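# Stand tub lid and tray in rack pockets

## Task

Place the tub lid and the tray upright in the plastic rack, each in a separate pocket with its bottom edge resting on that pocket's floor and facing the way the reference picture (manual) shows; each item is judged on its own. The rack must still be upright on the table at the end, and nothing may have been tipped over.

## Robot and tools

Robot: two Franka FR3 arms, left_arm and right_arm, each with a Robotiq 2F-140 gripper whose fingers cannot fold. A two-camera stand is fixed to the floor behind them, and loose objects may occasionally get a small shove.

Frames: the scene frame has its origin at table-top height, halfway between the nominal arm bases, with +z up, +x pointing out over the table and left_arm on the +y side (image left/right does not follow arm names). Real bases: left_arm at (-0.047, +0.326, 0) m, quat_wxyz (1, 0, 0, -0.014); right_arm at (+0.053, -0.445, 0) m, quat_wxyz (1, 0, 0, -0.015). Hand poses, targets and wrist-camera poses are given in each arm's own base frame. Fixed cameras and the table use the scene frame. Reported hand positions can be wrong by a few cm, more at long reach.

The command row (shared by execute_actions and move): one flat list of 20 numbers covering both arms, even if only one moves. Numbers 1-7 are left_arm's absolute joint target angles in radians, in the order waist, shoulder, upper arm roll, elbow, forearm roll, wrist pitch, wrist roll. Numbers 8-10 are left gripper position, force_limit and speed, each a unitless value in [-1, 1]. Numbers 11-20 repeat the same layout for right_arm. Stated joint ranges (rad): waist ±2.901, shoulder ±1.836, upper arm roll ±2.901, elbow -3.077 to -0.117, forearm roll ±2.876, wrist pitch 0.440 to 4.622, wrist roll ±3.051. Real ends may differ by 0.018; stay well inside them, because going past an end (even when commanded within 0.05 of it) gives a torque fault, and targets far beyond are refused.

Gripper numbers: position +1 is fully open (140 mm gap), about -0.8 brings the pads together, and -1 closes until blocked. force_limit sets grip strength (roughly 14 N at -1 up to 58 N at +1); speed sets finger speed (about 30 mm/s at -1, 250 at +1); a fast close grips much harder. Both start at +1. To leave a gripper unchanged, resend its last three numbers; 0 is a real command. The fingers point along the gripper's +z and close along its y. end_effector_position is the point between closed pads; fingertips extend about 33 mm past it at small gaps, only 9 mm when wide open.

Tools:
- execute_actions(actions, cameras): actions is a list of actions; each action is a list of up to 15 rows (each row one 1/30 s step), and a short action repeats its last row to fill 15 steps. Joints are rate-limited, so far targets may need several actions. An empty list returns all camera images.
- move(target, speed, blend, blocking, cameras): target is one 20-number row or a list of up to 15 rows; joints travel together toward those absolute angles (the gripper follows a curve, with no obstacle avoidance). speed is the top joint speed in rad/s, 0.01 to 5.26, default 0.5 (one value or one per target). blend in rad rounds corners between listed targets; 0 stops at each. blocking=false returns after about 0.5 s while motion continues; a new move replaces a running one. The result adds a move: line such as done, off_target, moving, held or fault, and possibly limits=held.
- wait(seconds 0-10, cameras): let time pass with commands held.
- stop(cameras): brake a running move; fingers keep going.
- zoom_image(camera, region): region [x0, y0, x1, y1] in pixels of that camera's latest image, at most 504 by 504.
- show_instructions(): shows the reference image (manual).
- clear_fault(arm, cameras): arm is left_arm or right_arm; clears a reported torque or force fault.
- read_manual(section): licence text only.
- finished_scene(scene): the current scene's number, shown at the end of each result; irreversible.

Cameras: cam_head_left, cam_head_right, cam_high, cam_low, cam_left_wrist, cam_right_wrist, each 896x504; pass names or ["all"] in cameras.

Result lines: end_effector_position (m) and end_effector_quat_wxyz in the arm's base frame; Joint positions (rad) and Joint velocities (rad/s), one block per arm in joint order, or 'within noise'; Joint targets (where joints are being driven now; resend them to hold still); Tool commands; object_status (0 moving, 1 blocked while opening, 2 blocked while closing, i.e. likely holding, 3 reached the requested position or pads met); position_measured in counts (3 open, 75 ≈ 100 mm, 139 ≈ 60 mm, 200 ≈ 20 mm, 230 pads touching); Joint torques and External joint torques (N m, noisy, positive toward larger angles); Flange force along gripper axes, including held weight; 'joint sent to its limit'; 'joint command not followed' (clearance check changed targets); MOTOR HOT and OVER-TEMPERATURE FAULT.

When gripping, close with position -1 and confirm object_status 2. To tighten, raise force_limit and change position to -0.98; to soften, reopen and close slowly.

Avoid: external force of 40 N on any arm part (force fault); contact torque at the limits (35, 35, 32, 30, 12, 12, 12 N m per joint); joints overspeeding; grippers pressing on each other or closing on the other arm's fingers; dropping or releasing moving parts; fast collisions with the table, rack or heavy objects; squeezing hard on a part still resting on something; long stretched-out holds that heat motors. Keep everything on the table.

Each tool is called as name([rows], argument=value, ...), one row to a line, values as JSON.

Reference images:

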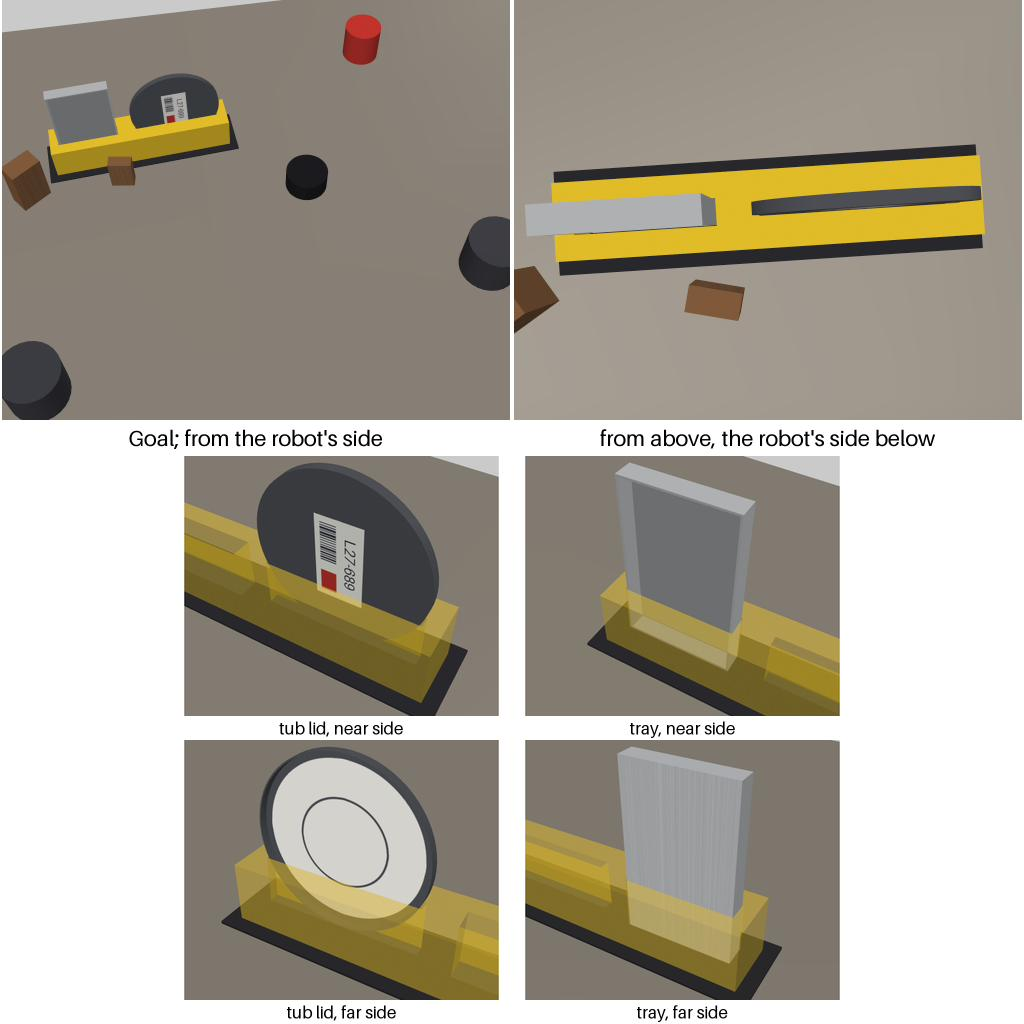

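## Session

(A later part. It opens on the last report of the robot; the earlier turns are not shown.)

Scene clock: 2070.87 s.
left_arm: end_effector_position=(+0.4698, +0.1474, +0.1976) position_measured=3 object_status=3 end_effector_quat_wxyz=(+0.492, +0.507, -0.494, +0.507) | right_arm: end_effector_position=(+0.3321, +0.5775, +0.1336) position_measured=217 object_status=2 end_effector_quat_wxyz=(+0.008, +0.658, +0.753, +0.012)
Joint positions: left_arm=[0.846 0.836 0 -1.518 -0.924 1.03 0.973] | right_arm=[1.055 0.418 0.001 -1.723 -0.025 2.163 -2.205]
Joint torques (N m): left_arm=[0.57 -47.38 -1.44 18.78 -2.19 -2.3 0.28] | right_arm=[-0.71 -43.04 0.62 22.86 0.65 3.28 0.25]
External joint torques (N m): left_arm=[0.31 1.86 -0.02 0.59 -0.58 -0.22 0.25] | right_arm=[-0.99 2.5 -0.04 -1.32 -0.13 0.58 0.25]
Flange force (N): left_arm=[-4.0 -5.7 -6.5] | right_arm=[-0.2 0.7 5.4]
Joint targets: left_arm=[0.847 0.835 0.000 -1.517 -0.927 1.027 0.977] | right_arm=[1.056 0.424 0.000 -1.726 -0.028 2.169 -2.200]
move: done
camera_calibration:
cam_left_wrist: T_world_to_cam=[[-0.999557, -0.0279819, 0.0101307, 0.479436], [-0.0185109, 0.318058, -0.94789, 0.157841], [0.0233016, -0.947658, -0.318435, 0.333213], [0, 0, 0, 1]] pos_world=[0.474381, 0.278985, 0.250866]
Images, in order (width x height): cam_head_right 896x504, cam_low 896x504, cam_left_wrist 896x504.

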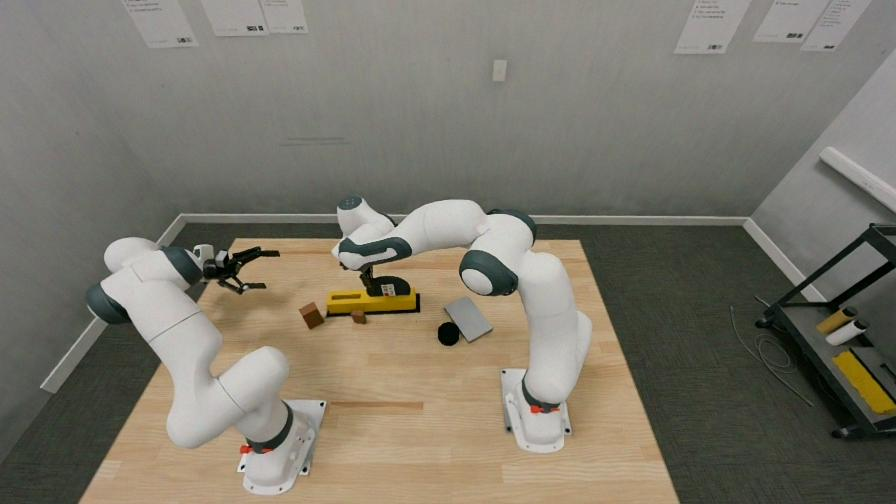

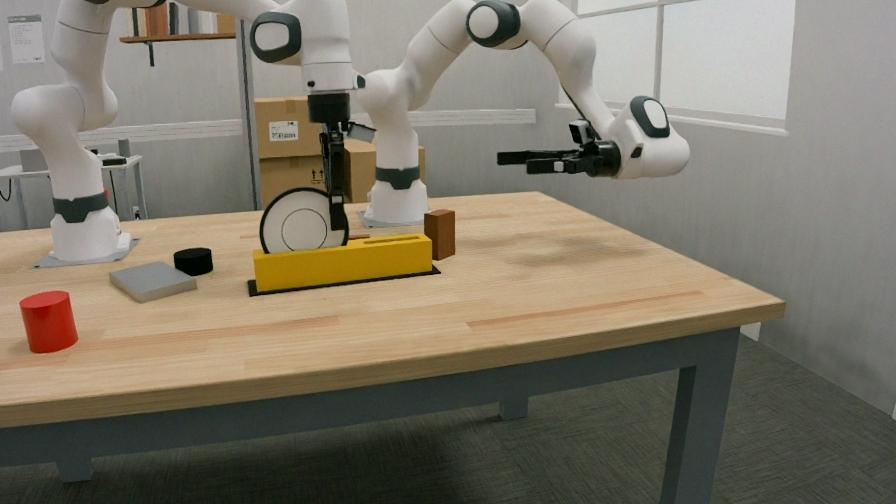

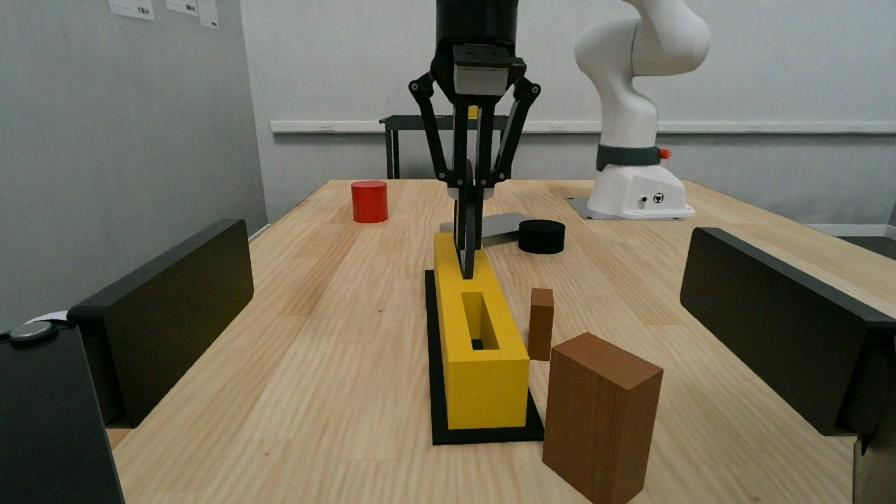

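move([
  [0.8465,0.835,0,-1.517,-0.927,1.027,0.977,1,1,1,1.0555,0.4185,0,-1.7232,-0.0265,2.1635,-2.2030,-1,-0.05,-1],
  [0.8465,0.835,0,-1.517,-0.927,1.027,0.977,1,1,1,1.0555,0.4185,0,-1.7232,-0.0265,2.1635,-2.2030,-0.08,-0.05,-0.6],
], speed=0.02, cameras=["cam_low","cam_left_wrist","cam_head_right"])

zoom_image(camera="cam_low", region=[245, 150, 365, 260])

zoom_image(camera="cam_left_wrist", region=[400, 120, 540, 360])

Scene clock: 2084.50 s.
left_arm: end_effector_position=(+0.4698, +0.1474, +0.1976) position_measured=3 object_status=3 end_effector_quat_wxyz=(+0.492, +0.507, -0.494, +0.507) | right_arm: end_effector_position=(+0.3321, +0.5775, +0.1336) position_measured=139 object_status=0 end_effector_quat_wxyz=(+0.008, +0.658, +0.753, +0.012)
Joint positions: left_arm=[0.846 0.836 0 -1.518 -0.924 1.03 0.973] | right_arm=[1.055 0.418 0.001 -1.723 -0.025 2.163 -2.205]
Joint torques (N m): left_arm=[0.44 -47.46 -1.37 18.78 -2.19 -2.3 0.21] | right_arm=[-0.75 -45.16 0.6 23.65 0.85 2.56 0.15]
External joint torques (N m): left_arm=[0.36 1.7 0.17 0.66 -0.59 -0.21 0.18] | right_arm=[-0.81 0.41 0.12 -0.57 0.07 -0.14 0.15]
Flange force (N): left_arm=[-3.6 -5.6 -6.6] | right_arm=[-1.4 -0.2 0.7]
Joint targets: left_arm=[0.847 0.835 0.000 -1.517 -0.927 1.027 0.977] | right_arm=[1.056 0.418 0.000 -1.723 -0.026 2.163 -2.203]
move: done
camera_calibration:
cam_left_wrist: T_world_to_cam=[[-0.999557, -0.0279819, 0.0101307, 0.479436], [-0.0185109, 0.318058, -0.94789, 0.157841], [0.0233016, -0.947658, -0.318435, 0.333213], [0, 0, 0, 1]] pos_world=[0.474381, 0.278985, 0.250866]
Images, in order (width x height): cam_head_right 896x504, cam_low 896x504, cam_left_wrist 896x504.

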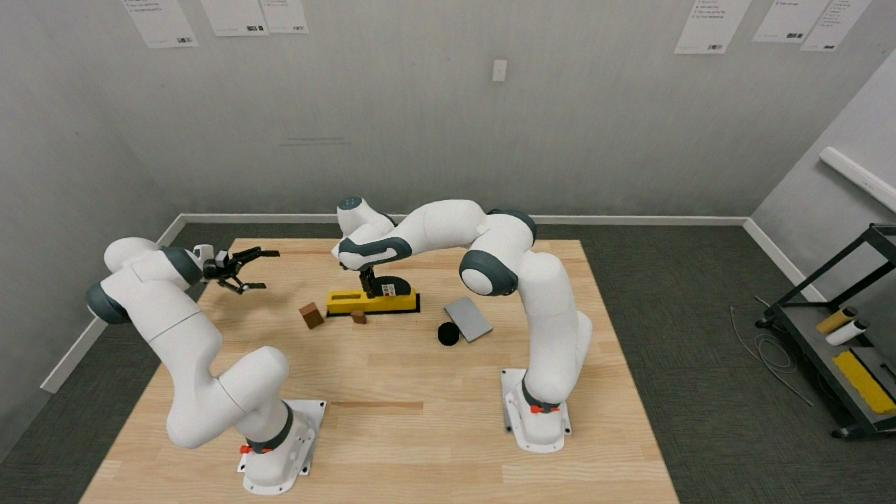

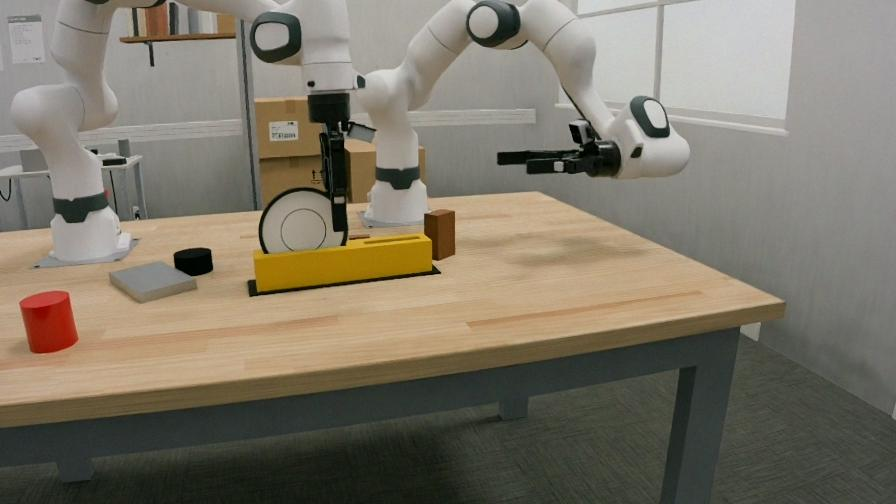

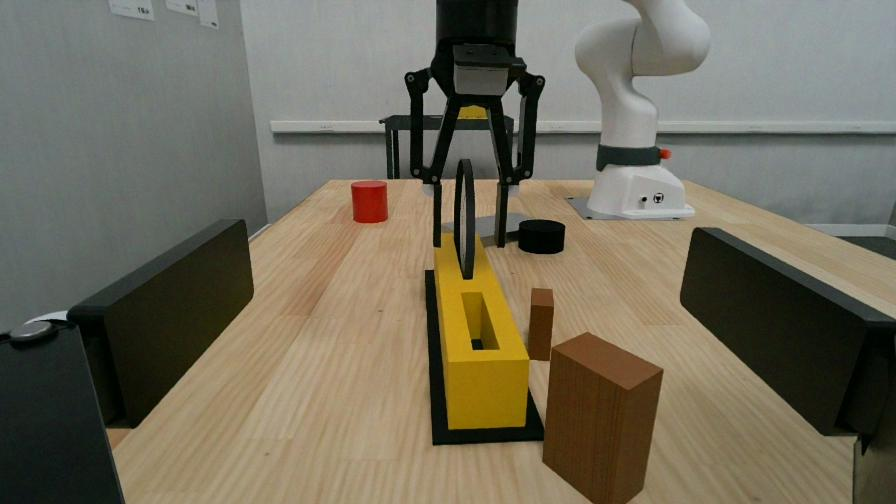

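Scaled by 4.200 from the camera's 896x504 image, which has a finer 1280x720 frame.

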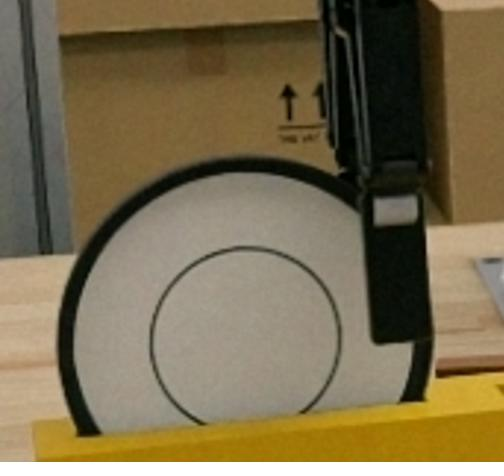

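Scaled by 2.100 from the camera's 896x504 image, which has a finer 1280x720 frame.

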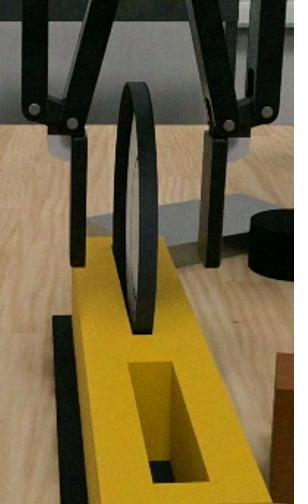

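move([
  [0.8465,0.835,0,-1.517,-0.927,1.027,0.977,1,1,1,1.050,0.345,0,-1.53,-0.02,1.885,-2.203,-0.08,-0.05,-0.6],
  [0.6,-0.3,0,-1.888,0,1.754,-0.358,1,1,1,0.5,0.0,0,-1.9,-0.0,1.9,-2.203,-0.08,-0.05,-0.6],
], speed=[0.3,0.6], cameras=["all"])

Scene clock: 2159.03 s.
left_arm: end_effector_position=(+0.4207, +0.2877, +0.4365) position_measured=3 object_status=3 end_effector_quat_wxyz=(-0.064, +0.950, -0.302, +0.052) | right_arm: end_effector_position=(+0.4922, +0.2677, +0.2837) position_measured=139 object_status=3 end_effector_quat_wxyz=(+0.002, +0.843, +0.538, -0.002)
Joint positions: left_arm=[0.601 -0.301 0 -1.886 -0.003 1.751 -0.352] | right_arm=[0.501 0.002 -0.001 -1.899 -0.004 1.898 -2.205]
Joint velocities: left_arm=[0.001 0.001 0.001 0 0.001 0.001 -0.006] | right_arm=[within noise]
Joint torques (N m): left_arm=[-0.07 -20.75 0.49 24.36 1.29 3.35 -0.15] | right_arm=[-1 -33.64 0.55 24.2 1.34 2.75 0.09]
External joint torques (N m): left_arm=[0.04 1 0.88 -0.28 0.54 0.34 -0.14] | right_arm=[-1.17 -0.69 0.39 -0.85 0.45 0.12 0.09]
Flange force (N): left_arm=[-0.1 -2.2 1.5] | right_arm=[-4.6 -2.7 1.9]
Joint targets: left_arm=[0.600 -0.300 0.000 -1.888 0.000 1.754 -0.358] | right_arm=[0.500 0.000 0.000 -1.900 0.000 1.900 -2.203]
move: done
camera_calibration:
cam_left_wrist: T_world_to_cam=[[-0.55736, -0.816132, -0.152571, 0.543643], [-0.820272, 0.512838, 0.253282, 0.095715], [-0.128467, 0.266319, -0.955285, 0.53599], [0, 0, 0, 1]] pos_world=[0.450374, 0.251854, 0.570725]
cam_right_wrist: T_world_to_cam=[[0.906012, -0.423152, 0.00917894, -0.329224], [-0.400838, -0.850869, 0.339634, 0.33369], [-0.135907, -0.311392, -0.940513, 0.558731], [0, 0, 0, 1]] pos_world=[0.507972, 0.3186, 0.415183]

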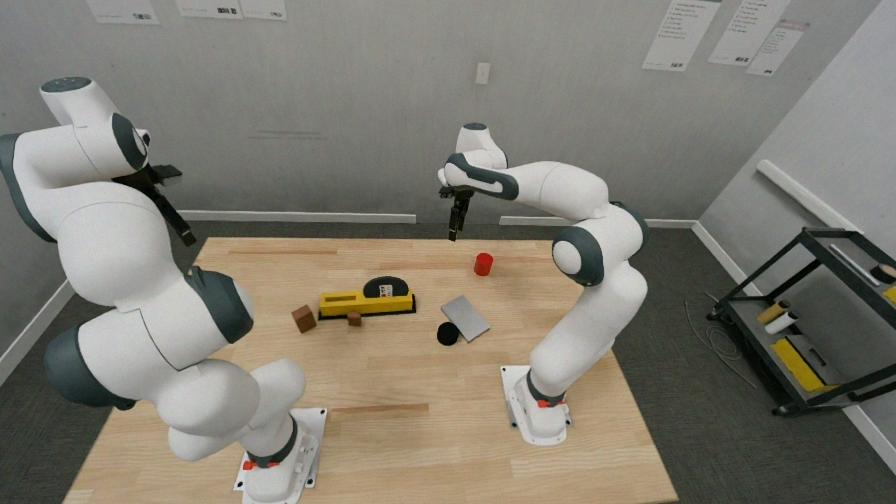

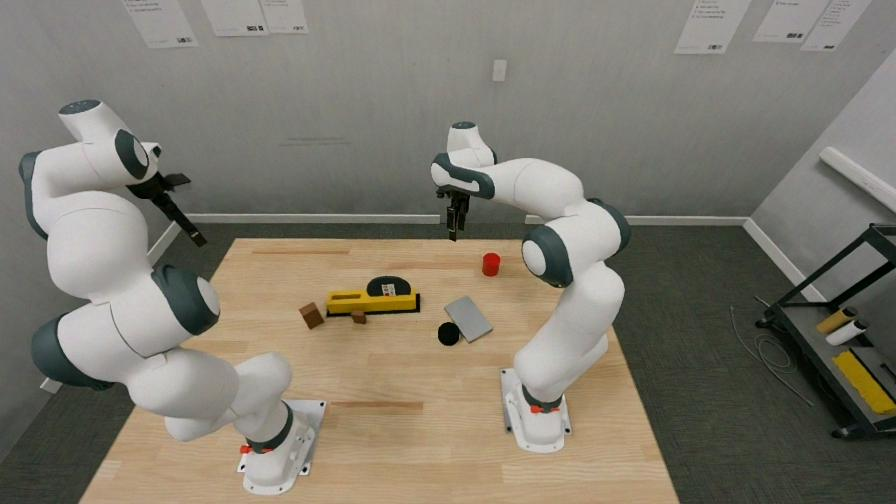

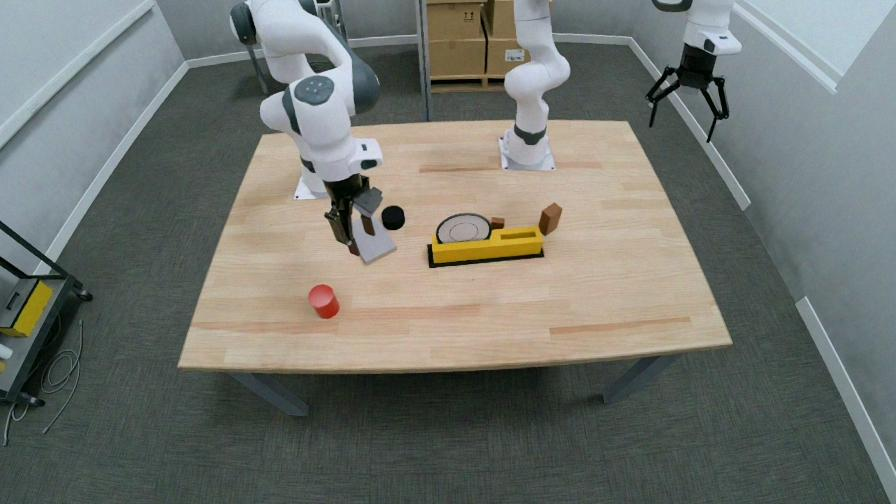

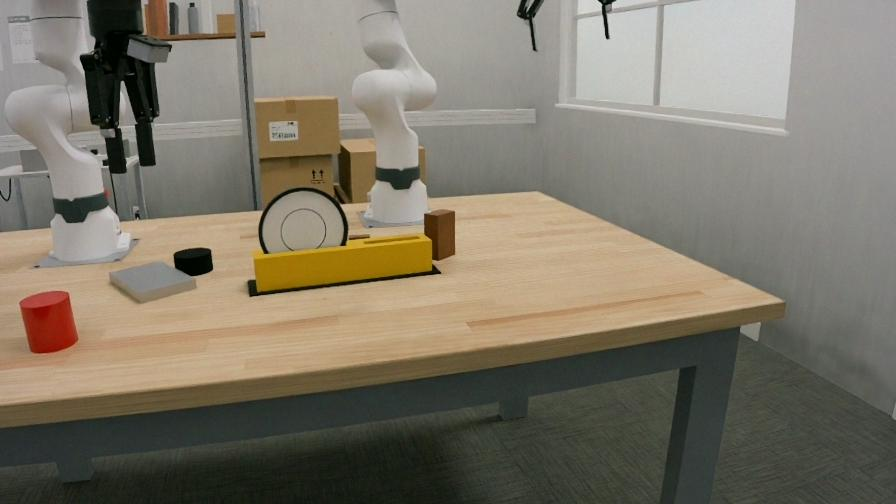

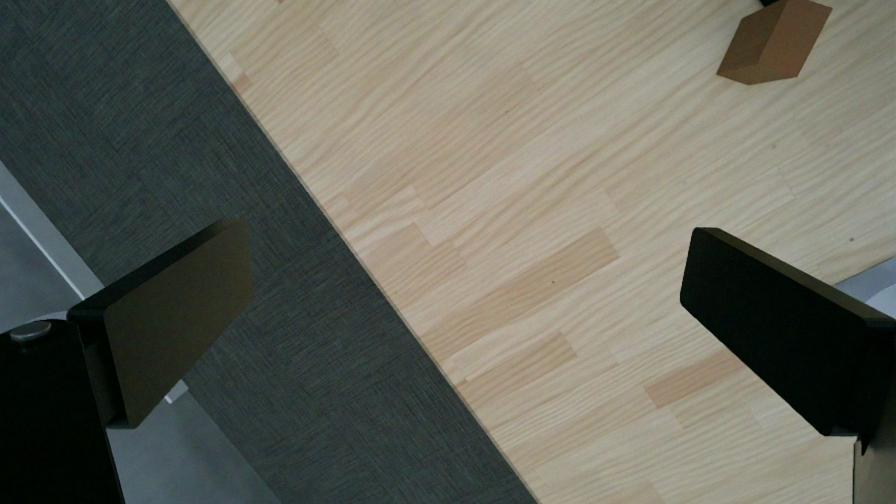

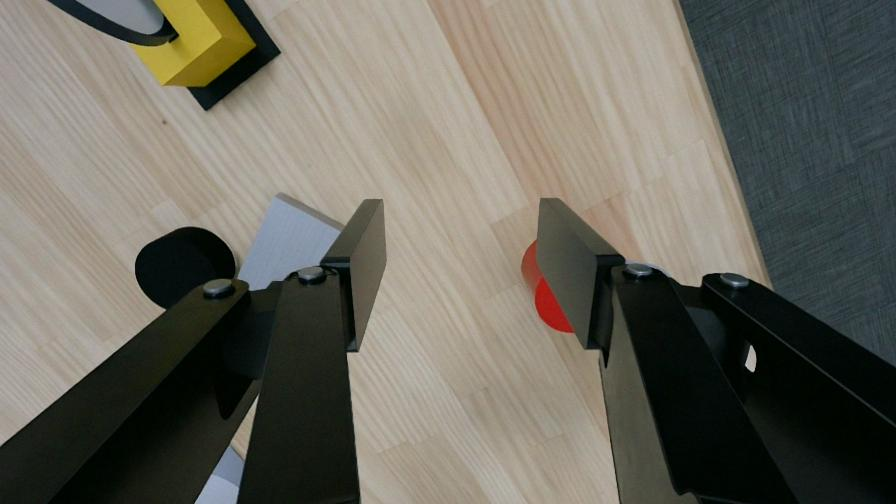

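move(target=[0.6,-0.3,0,-1.888,0,1.754,-0.358,1,1,1,0.4,-0.435,0,-2.1045,0,1.67,-1.571,1,-0.05,-0.6], speed=0.6, cameras=["cam_right_wrist","cam_high"])

Scene clock: 2260.23 s.
left_arm: end_effector_position=(+0.4207, +0.2877, +0.4365) position_measured=3 object_status=3 end_effector_quat_wxyz=(-0.064, +0.950, -0.302, +0.052) | right_arm: end_effector_position=(+0.3884, +0.1634, +0.3804) position_measured=3 object_status=3 end_effector_quat_wxyz=(+0.001, +0.979, +0.203, +0.002)
Joint positions: left_arm=[0.601 -0.301 0 -1.886 -0.003 1.751 -0.354] | right_arm=[0.402 -0.434 -0.001 -2.103 -0.004 1.673 -1.578]
Joint velocities: left_arm=[within noise] | right_arm=[0 0.001 0.001 -0.001 0.001 0.001 0.006]
Joint torques (N m): left_arm=[-0.08 -20.76 0.47 24.36 1.28 3.34 -0.15] | right_arm=[-1.3 -17.59 0.23 24.01 1.33 2.25 0.35]
External joint torques (N m): left_arm=[-0.09 1.03 0.71 -0.32 0.52 0.33 -0.14] | right_arm=[-1.34 -0.31 0.56 -0.85 0.45 -0.44 0.35]
Flange force (N): left_arm=[0.1 -2.1 1.6] | right_arm=[-3.3 -0.8 1.4]
Joint targets: left_arm=[0.600 -0.300 0.000 -1.888 0.000 1.754 -0.358] | right_arm=[0.400 -0.435 0.000 -2.104 0.000 1.670 -1.571]
move: done
camera_calibration:
cam_right_wrist: T_world_to_cam=[[0.396342, -0.91803, 0.0115759, -0.00227359], [-0.867389, -0.370287, 0.332451, 0.275857], [-0.300914, -0.141805, -0.943049, 0.640449], [0, 0, 0, 1]] pos_world=[0.432897, 0.190878, 0.512293]
Images, in order (width x height): cam_high 896x504, cam_right_wrist 896x504.

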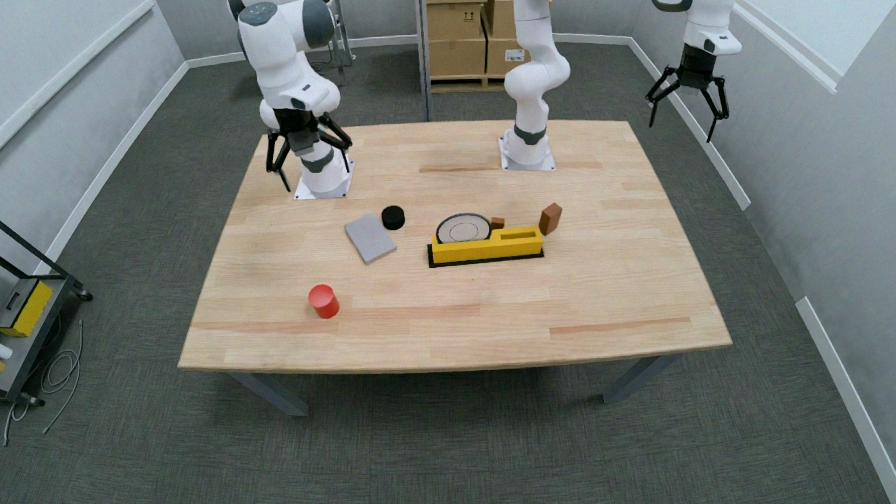

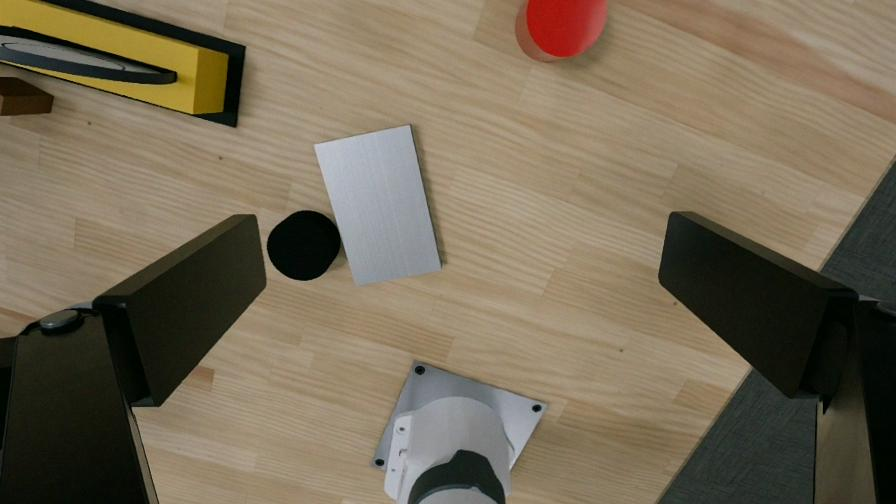

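move(target=[0.6,-0.3,0,-1.888,0,1.754,-0.358,1,1,1,0.6111,-0.2995,0,-2.6349,0,2.3354,-1.5636,1,-0.05,-0.6], speed=0.6, cameras=["cam_right_wrist","cam_high","cam_head_right"])

Scene clock: 2298.33 s.
left_arm: end_effector_position=(+0.4207, +0.2877, +0.4365) position_measured=3 object_status=3 end_effector_quat_wxyz=(-0.064, +0.950, -0.302, +0.052) | right_arm: end_effector_position=(+0.3348, +0.2327, +0.1351) position_measured=3 object_status=3 end_effector_quat_wxyz=(+0.001, +0.954, +0.300, +0.000)
Joint positions: left_arm=[0.601 -0.301 0 -1.886 -0.003 1.751 -0.354] | right_arm=[0.609 -0.3 0 -2.634 -0.004 2.332 -1.569]
Joint velocities: left_arm=[within noise] | right_arm=[-0.001 -0.001 0.001 0.001 -0.001 0.004 0]
Joint torques (N m): left_arm=[-0.03 -20.79 0.46 24.34 1.28 3.35 -0.18] | right_arm=[-0.35 -19.77 0.23 21.5 1.04 2.74 0.3]
External joint torques (N m): left_arm=[-0.07 0.9 0.65 -0.27 0.51 0.34 -0.17] | right_arm=[-0.35 -0.16 0.5 -1.02 0.39 0.07 0.3]
Flange force (N): left_arm=[0.2 -1.8 1.5] | right_arm=[-3.6 -1.2 1.1]
Joint targets: left_arm=[0.600 -0.300 0.000 -1.888 0.000 1.754 -0.358] | right_arm=[0.611 -0.299 0.000 -2.635 0.000 2.335 -1.564]
move: done
camera_calibration:
cam_right_wrist: T_world_to_cam=[[0.571795, -0.820328, 0.0106121, 0.00412595], [-0.774708, -0.53565, 0.336015, 0.343697], [-0.269958, -0.200353, -0.941797, 0.405947], [0, 0, 0, 1]] pos_world=[0.373494, 0.268819, 0.266788]
Images, in order (width x height): cam_head_right 896x504, cam_high 896x504, cam_right_wrist 896x504.

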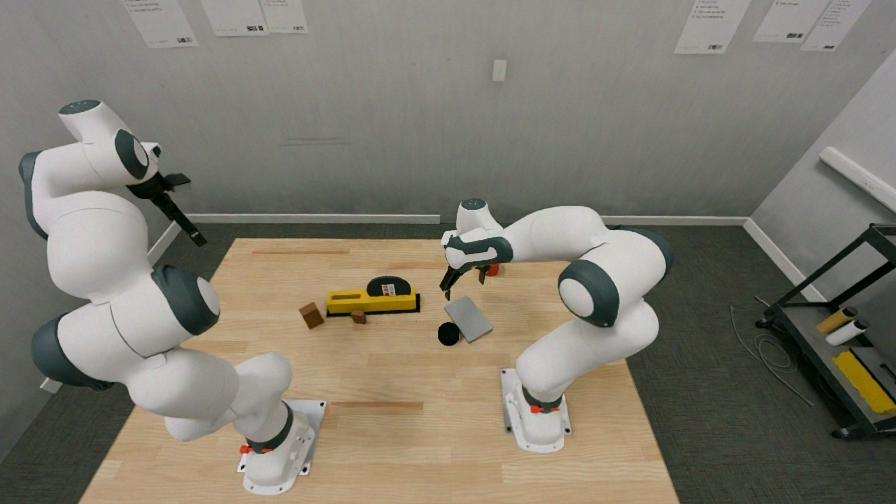

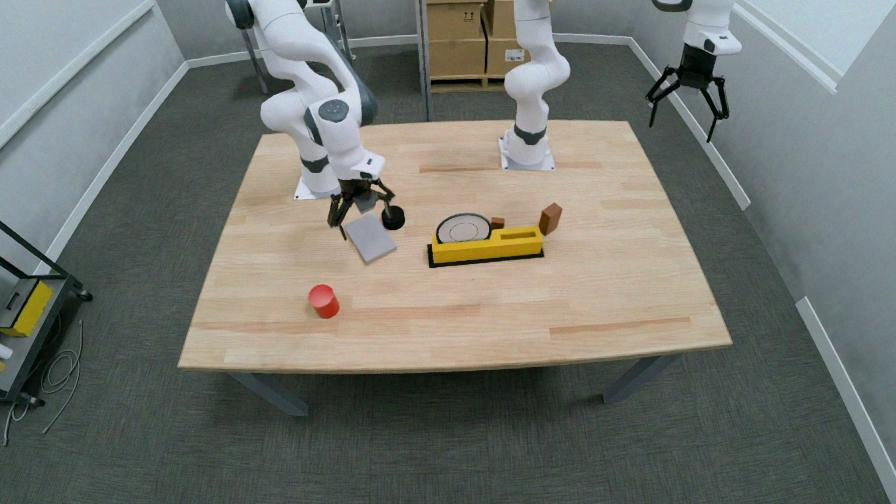

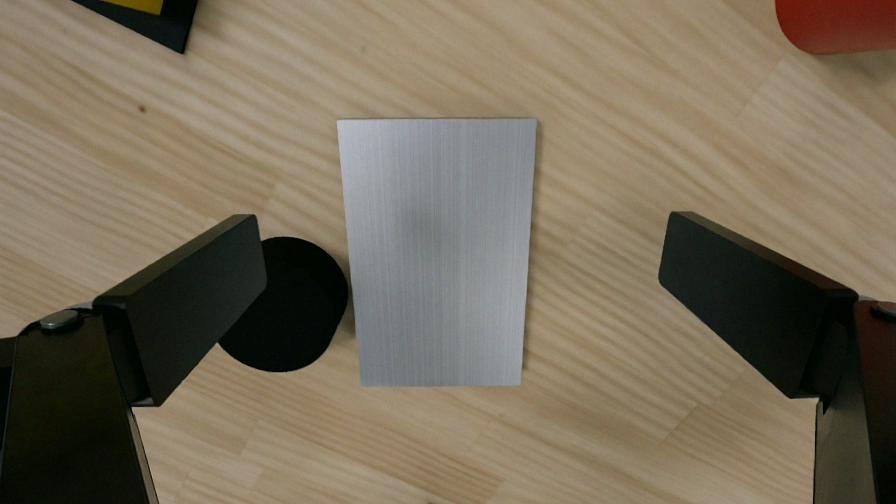

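move([
  [0.6,-0.3,0,-1.888,0,1.754,-0.358,1,1,1,0.6306,-0.2817,0,-2.6176,0,2.3359,-1.5476,1,-0.05,-0.6],
  [0.6,-0.3,0,-1.888,0,1.754,-0.358,1,1,1,0.6306,-0.0941,0,-2.6785,0,2.5844,-1.5476,1,-0.05,-0.6],
  [0.6,-0.3,0,-1.888,0,1.754,-0.358,1,1,1,0.6306,0.0019,0,-2.6861,0,2.688,-1.5476,1,-0.05,-0.6],
], speed=[0.3,0.25,0.06], blend=[0.02,0.03,0], cameras=["cam_right_wrist","cam_low"])

Scene clock: 2338.77 s.
left_arm: end_effector_position=(+0.4207, +0.2877, +0.4365) position_measured=3 object_status=3 end_effector_quat_wxyz=(-0.064, +0.950, -0.302, +0.052) | right_arm: end_effector_position=(+0.3352, +0.2433, +0.0226) position_measured=3 object_status=3 end_effector_quat_wxyz=(+0.001, +0.953, +0.302, +0.001)
Joint positions: left_arm=[0.601 -0.301 0 -1.886 -0.003 1.751 -0.354] | right_arm=[0.629 -0.001 0 -2.685 -0.004 2.685 -1.553]
Joint velocities: left_arm=[within noise] | right_arm=[0.001 0 0 0 0 0.005 -0.001]
Joint torques (N m): left_arm=[-0.04 -20.79 0.49 24.37 1.28 3.34 -0.19] | right_arm=[-0.39 -24.79 0.43 16.6 0.78 2.74 0.28]
External joint torques (N m): left_arm=[-0.02 0.99 0.77 -0.25 0.52 0.34 -0.17] | right_arm=[-0.53 0.64 0.29 -1.02 0.4 0.07 0.28]
Flange force (N): left_arm=[0.1 -2.2 1.4] | right_arm=[-1.8 -0.4 2.2]
Joint targets: left_arm=[0.600 -0.300 0.000 -1.888 0.000 1.754 -0.358] | right_arm=[0.631 0.002 0.000 -2.686 0.000 2.688 -1.548]
move: done; blend cut to 0.0098 rad at target 1
camera_calibration:
cam_right_wrist: T_world_to_cam=[[0.575185, -0.817966, 0.00964763, 0.0120786], [-0.772808, -0.539488, 0.334245, 0.387675], [-0.268196, -0.199709, -0.942437, 0.301436], [0, 0, 0, 1]] pos_world=[0.373495, 0.279225, 0.154389]
Images, in order (width x height): cam_low 896x504, cam_right_wrist 896x504.

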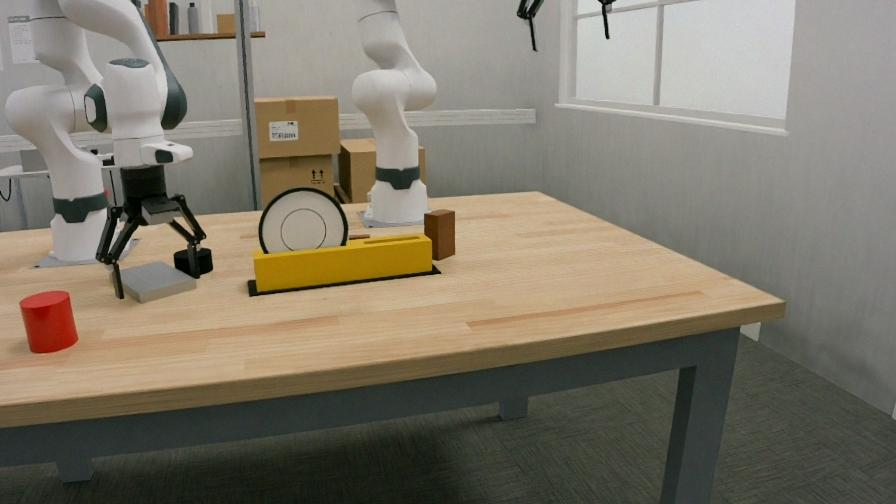

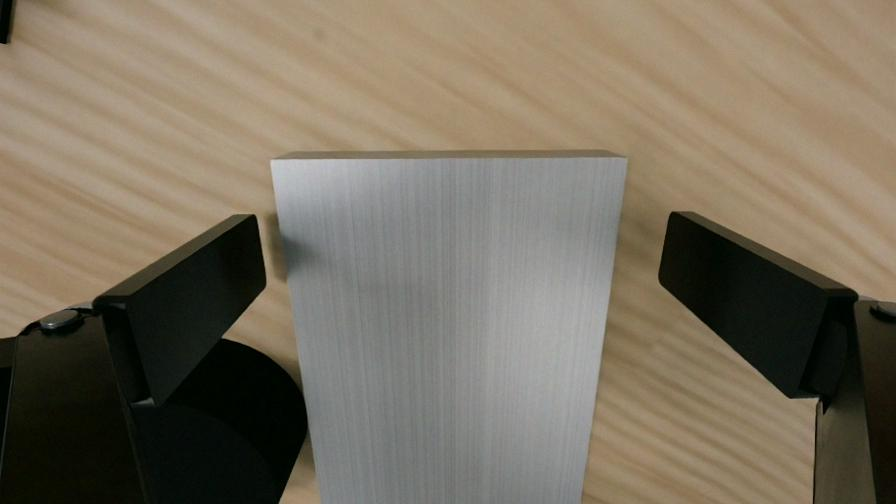

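execute_actions([
  [[0.6,-0.3,0,-1.888,0,1.754,-0.358,1,1,1,0.6306,0.0019,0,-2.6861,0,2.688,-1.5476,-1,-0.05,-1]],
  [[0.6,-0.3,0,-1.888,0,1.754,-0.358,1,1,1,0.6306,0.0019,0,-2.6861,0,2.688,-1.5476,-1,-0.05,-1]],
  [[0.6,-0.3,0,-1.888,0,1.754,-0.358,1,1,1,0.6306,0.0019,0,-2.6861,0,2.688,-1.5476,-1,-0.05,-1]],
  [[0.6,-0.3,0,-1.888,0,1.754,-0.358,1,1,1,0.6306,0.0019,0,-2.6861,0,2.688,-1.5476,-1,-0.05,-1]],
], cameras=["cam_right_wrist"])

Scene clock: 2349.53 s.
left_arm: end_effector_position=(+0.4207, +0.2877, +0.4365) position_measured=3 object_status=3 end_effector_quat_wxyz=(-0.064, +0.950, -0.302, +0.052) | right_arm: end_effector_position=(+0.3361, +0.2429, +0.0233) position_measured=61 object_status=2 end_effector_quat_wxyz=(+0.000, +0.954, +0.300, +0.002)
Joint positions: left_arm=[0.601 -0.301 0 -1.886 -0.003 1.751 -0.354] | right_arm=[0.629 -0.003 -0.002 -2.685 -0.004 2.685 -1.55]
Joint torques (N m): left_arm=[-0.1 -20.74 0.45 24.38 1.28 3.35 -0.2] | right_arm=[0.74 -21.96 2.06 16.01 0.82 3.01 0.15]
External joint torques (N m): left_arm=[-0.09 1.06 0.7 -0.3 0.52 0.34 -0.18] | right_arm=[0.7 3.5 2.02 -1.67 0.42 0.33 0.15]
External joint torques at the end of the 1st action: left_arm=[-0.09 0.85 0.59 -0.21 0.51 0.33 -0.17] | right_arm=[-0.48 0.48 0.41 -1.07 0.37 0.13 0.36]
External joint torques at the end of the 2nd action: left_arm=[-0.18 0.98 0.53 -0.31 0.5 0.34 -0.15] | right_arm=[-0.92 0.6 0.1 -1.21 0.36 0.08 0.34]
External joint torques at the end of the 3rd action: left_arm=[-0.13 1.07 0.63 -0.29 0.51 0.33 -0.15] | right_arm=[0.58 3.34 1.93 -1.61 0.44 0.37 0.07]
Flange force (N): left_arm=[0.3 -2.2 1.5] | right_arm=[2.7 -3.7 11.7]
Flange force at the end of the 1st action (N): left_arm=[0.3 -1.8 1.3] | right_arm=[-2.4 -0.7 1.9]
Flange force at the end of the 2nd action (N): left_arm=[0.4 -1.9 1.6] | right_arm=[-2.5 0.2 2.1]
Flange force at the end of the 3rd action (N): left_arm=[0.3 -2.3 1.5] | right_arm=[2.5 -3.3 11.3]
Joint targets: left_arm=[0.600 -0.300 0.000 -1.888 0.000 1.754 -0.358] | right_arm=[0.631 0.002 0.000 -2.686 0.000 2.688 -1.548]
camera_calibration:
cam_right_wrist: T_world_to_cam=[[0.570561, -0.821199, 0.00966226, 0.0135471], [-0.776323, -0.535468, 0.332561, 0.388258], [-0.267925, -0.197247, -0.943032, 0.301625], [0, 0, 0, 1]] pos_world=[0.374496, 0.278519, 0.155191]
Images, in order (width x height): cam_right_wrist 896x504.

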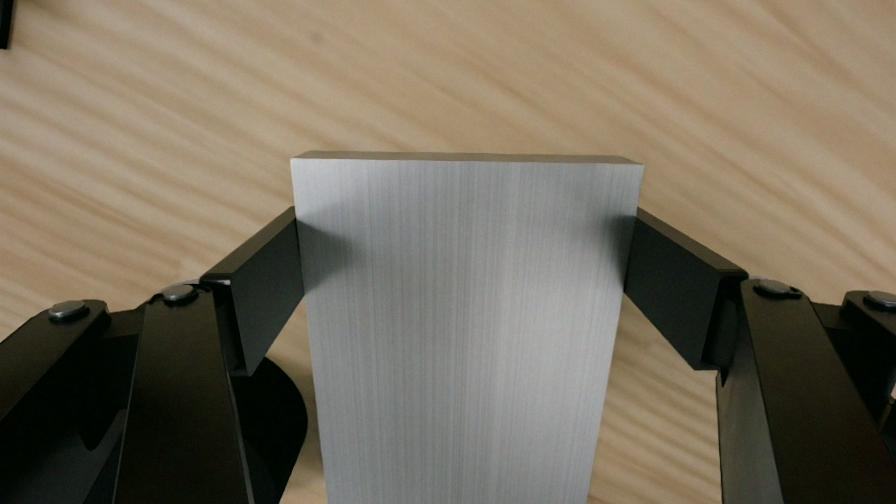

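move([
  [0.6,-0.3,0,-1.888,0,1.754,-0.358,1,1,1,0.6306,-0.0941,0,-2.6785,0,2.5844,-1.5476,-1,-0.05,-1],
  [0.6,-0.3,0,-1.888,0,1.754,-0.358,1,1,1,0.6306,-0.4012,0,-2.5025,0,2.1013,-1.5476,-1,-0.05,-1],
], speed=[0.08,0.25], blend=[0.03,0], cameras=["cam_right_wrist","cam_head_right"])

Scene clock: 2399.23 s.
left_arm: end_effector_position=(+0.4207, +0.2877, +0.4365) position_measured=3 object_status=3 end_effector_quat_wxyz=(-0.064, +0.950, -0.302, +0.052) | right_arm: end_effector_position=(+0.3354, +0.2421, +0.2131) position_measured=61 object_status=2 end_effector_quat_wxyz=(+0.001, +0.954, +0.299, +0.000)
Joint positions: left_arm=[0.601 -0.301 0 -1.886 -0.003 1.751 -0.354] | right_arm=[0.629 -0.399 -0.002 -2.504 -0.004 2.104 -1.549]
Joint velocities: left_arm=[within noise] | right_arm=[0.001 0 0.001 0 -0.001 -0.004 0.001]
Joint torques (N m): left_arm=[-0.02 -20.83 0.48 24.34 1.29 3.36 -0.22] | right_arm=[-0.43 -19.06 0.65 24.56 1.15 2.23 0.17]
External joint torques (N m): left_arm=[-0.12 0.9 0.61 -0.29 0.52 0.35 -0.21] | right_arm=[-0.43 -1.06 1 0.12 0.39 -0.46 0.17]
Flange force (N): left_arm=[0.3 -1.7 1.6] | right_arm=[-3.3 -1.5 -2.6]
Joint targets: left_arm=[0.600 -0.300 0.000 -1.888 0.000 1.754 -0.358] | right_arm=[0.631 -0.401 0.000 -2.502 0.000 2.101 -1.548]
move: done
camera_calibration:
cam_right_wrist: T_world_to_cam=[[0.569988, -0.821587, 0.0104252, 0.0115898], [-0.77588, -0.534016, 0.335912, 0.322866], [-0.270414, -0.199555, -0.941836, 0.481468], [0, 0, 0, 1]] pos_world=[0.374095, 0.278016, 0.344888]
Images, in order (width x height): cam_head_right 896x504, cam_right_wrist 896x504.

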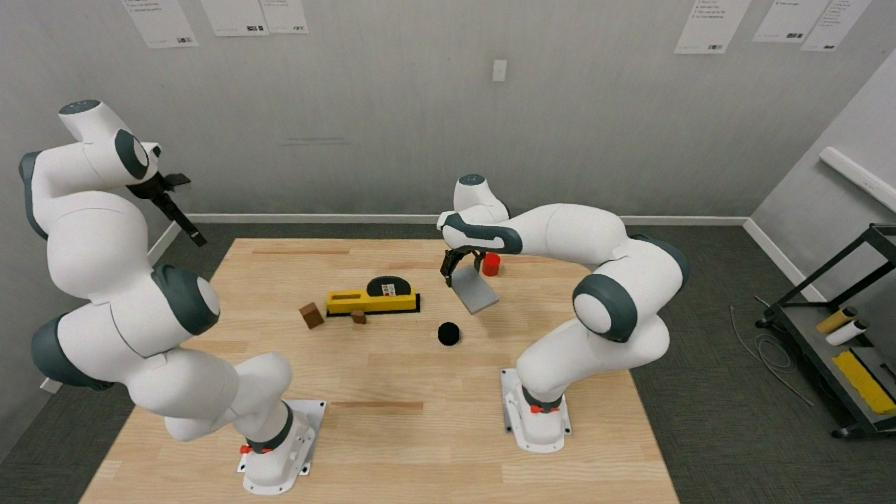

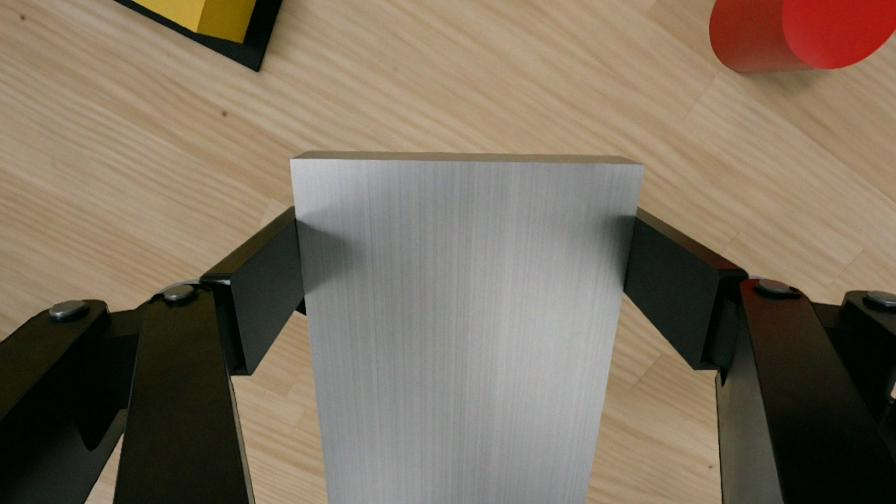

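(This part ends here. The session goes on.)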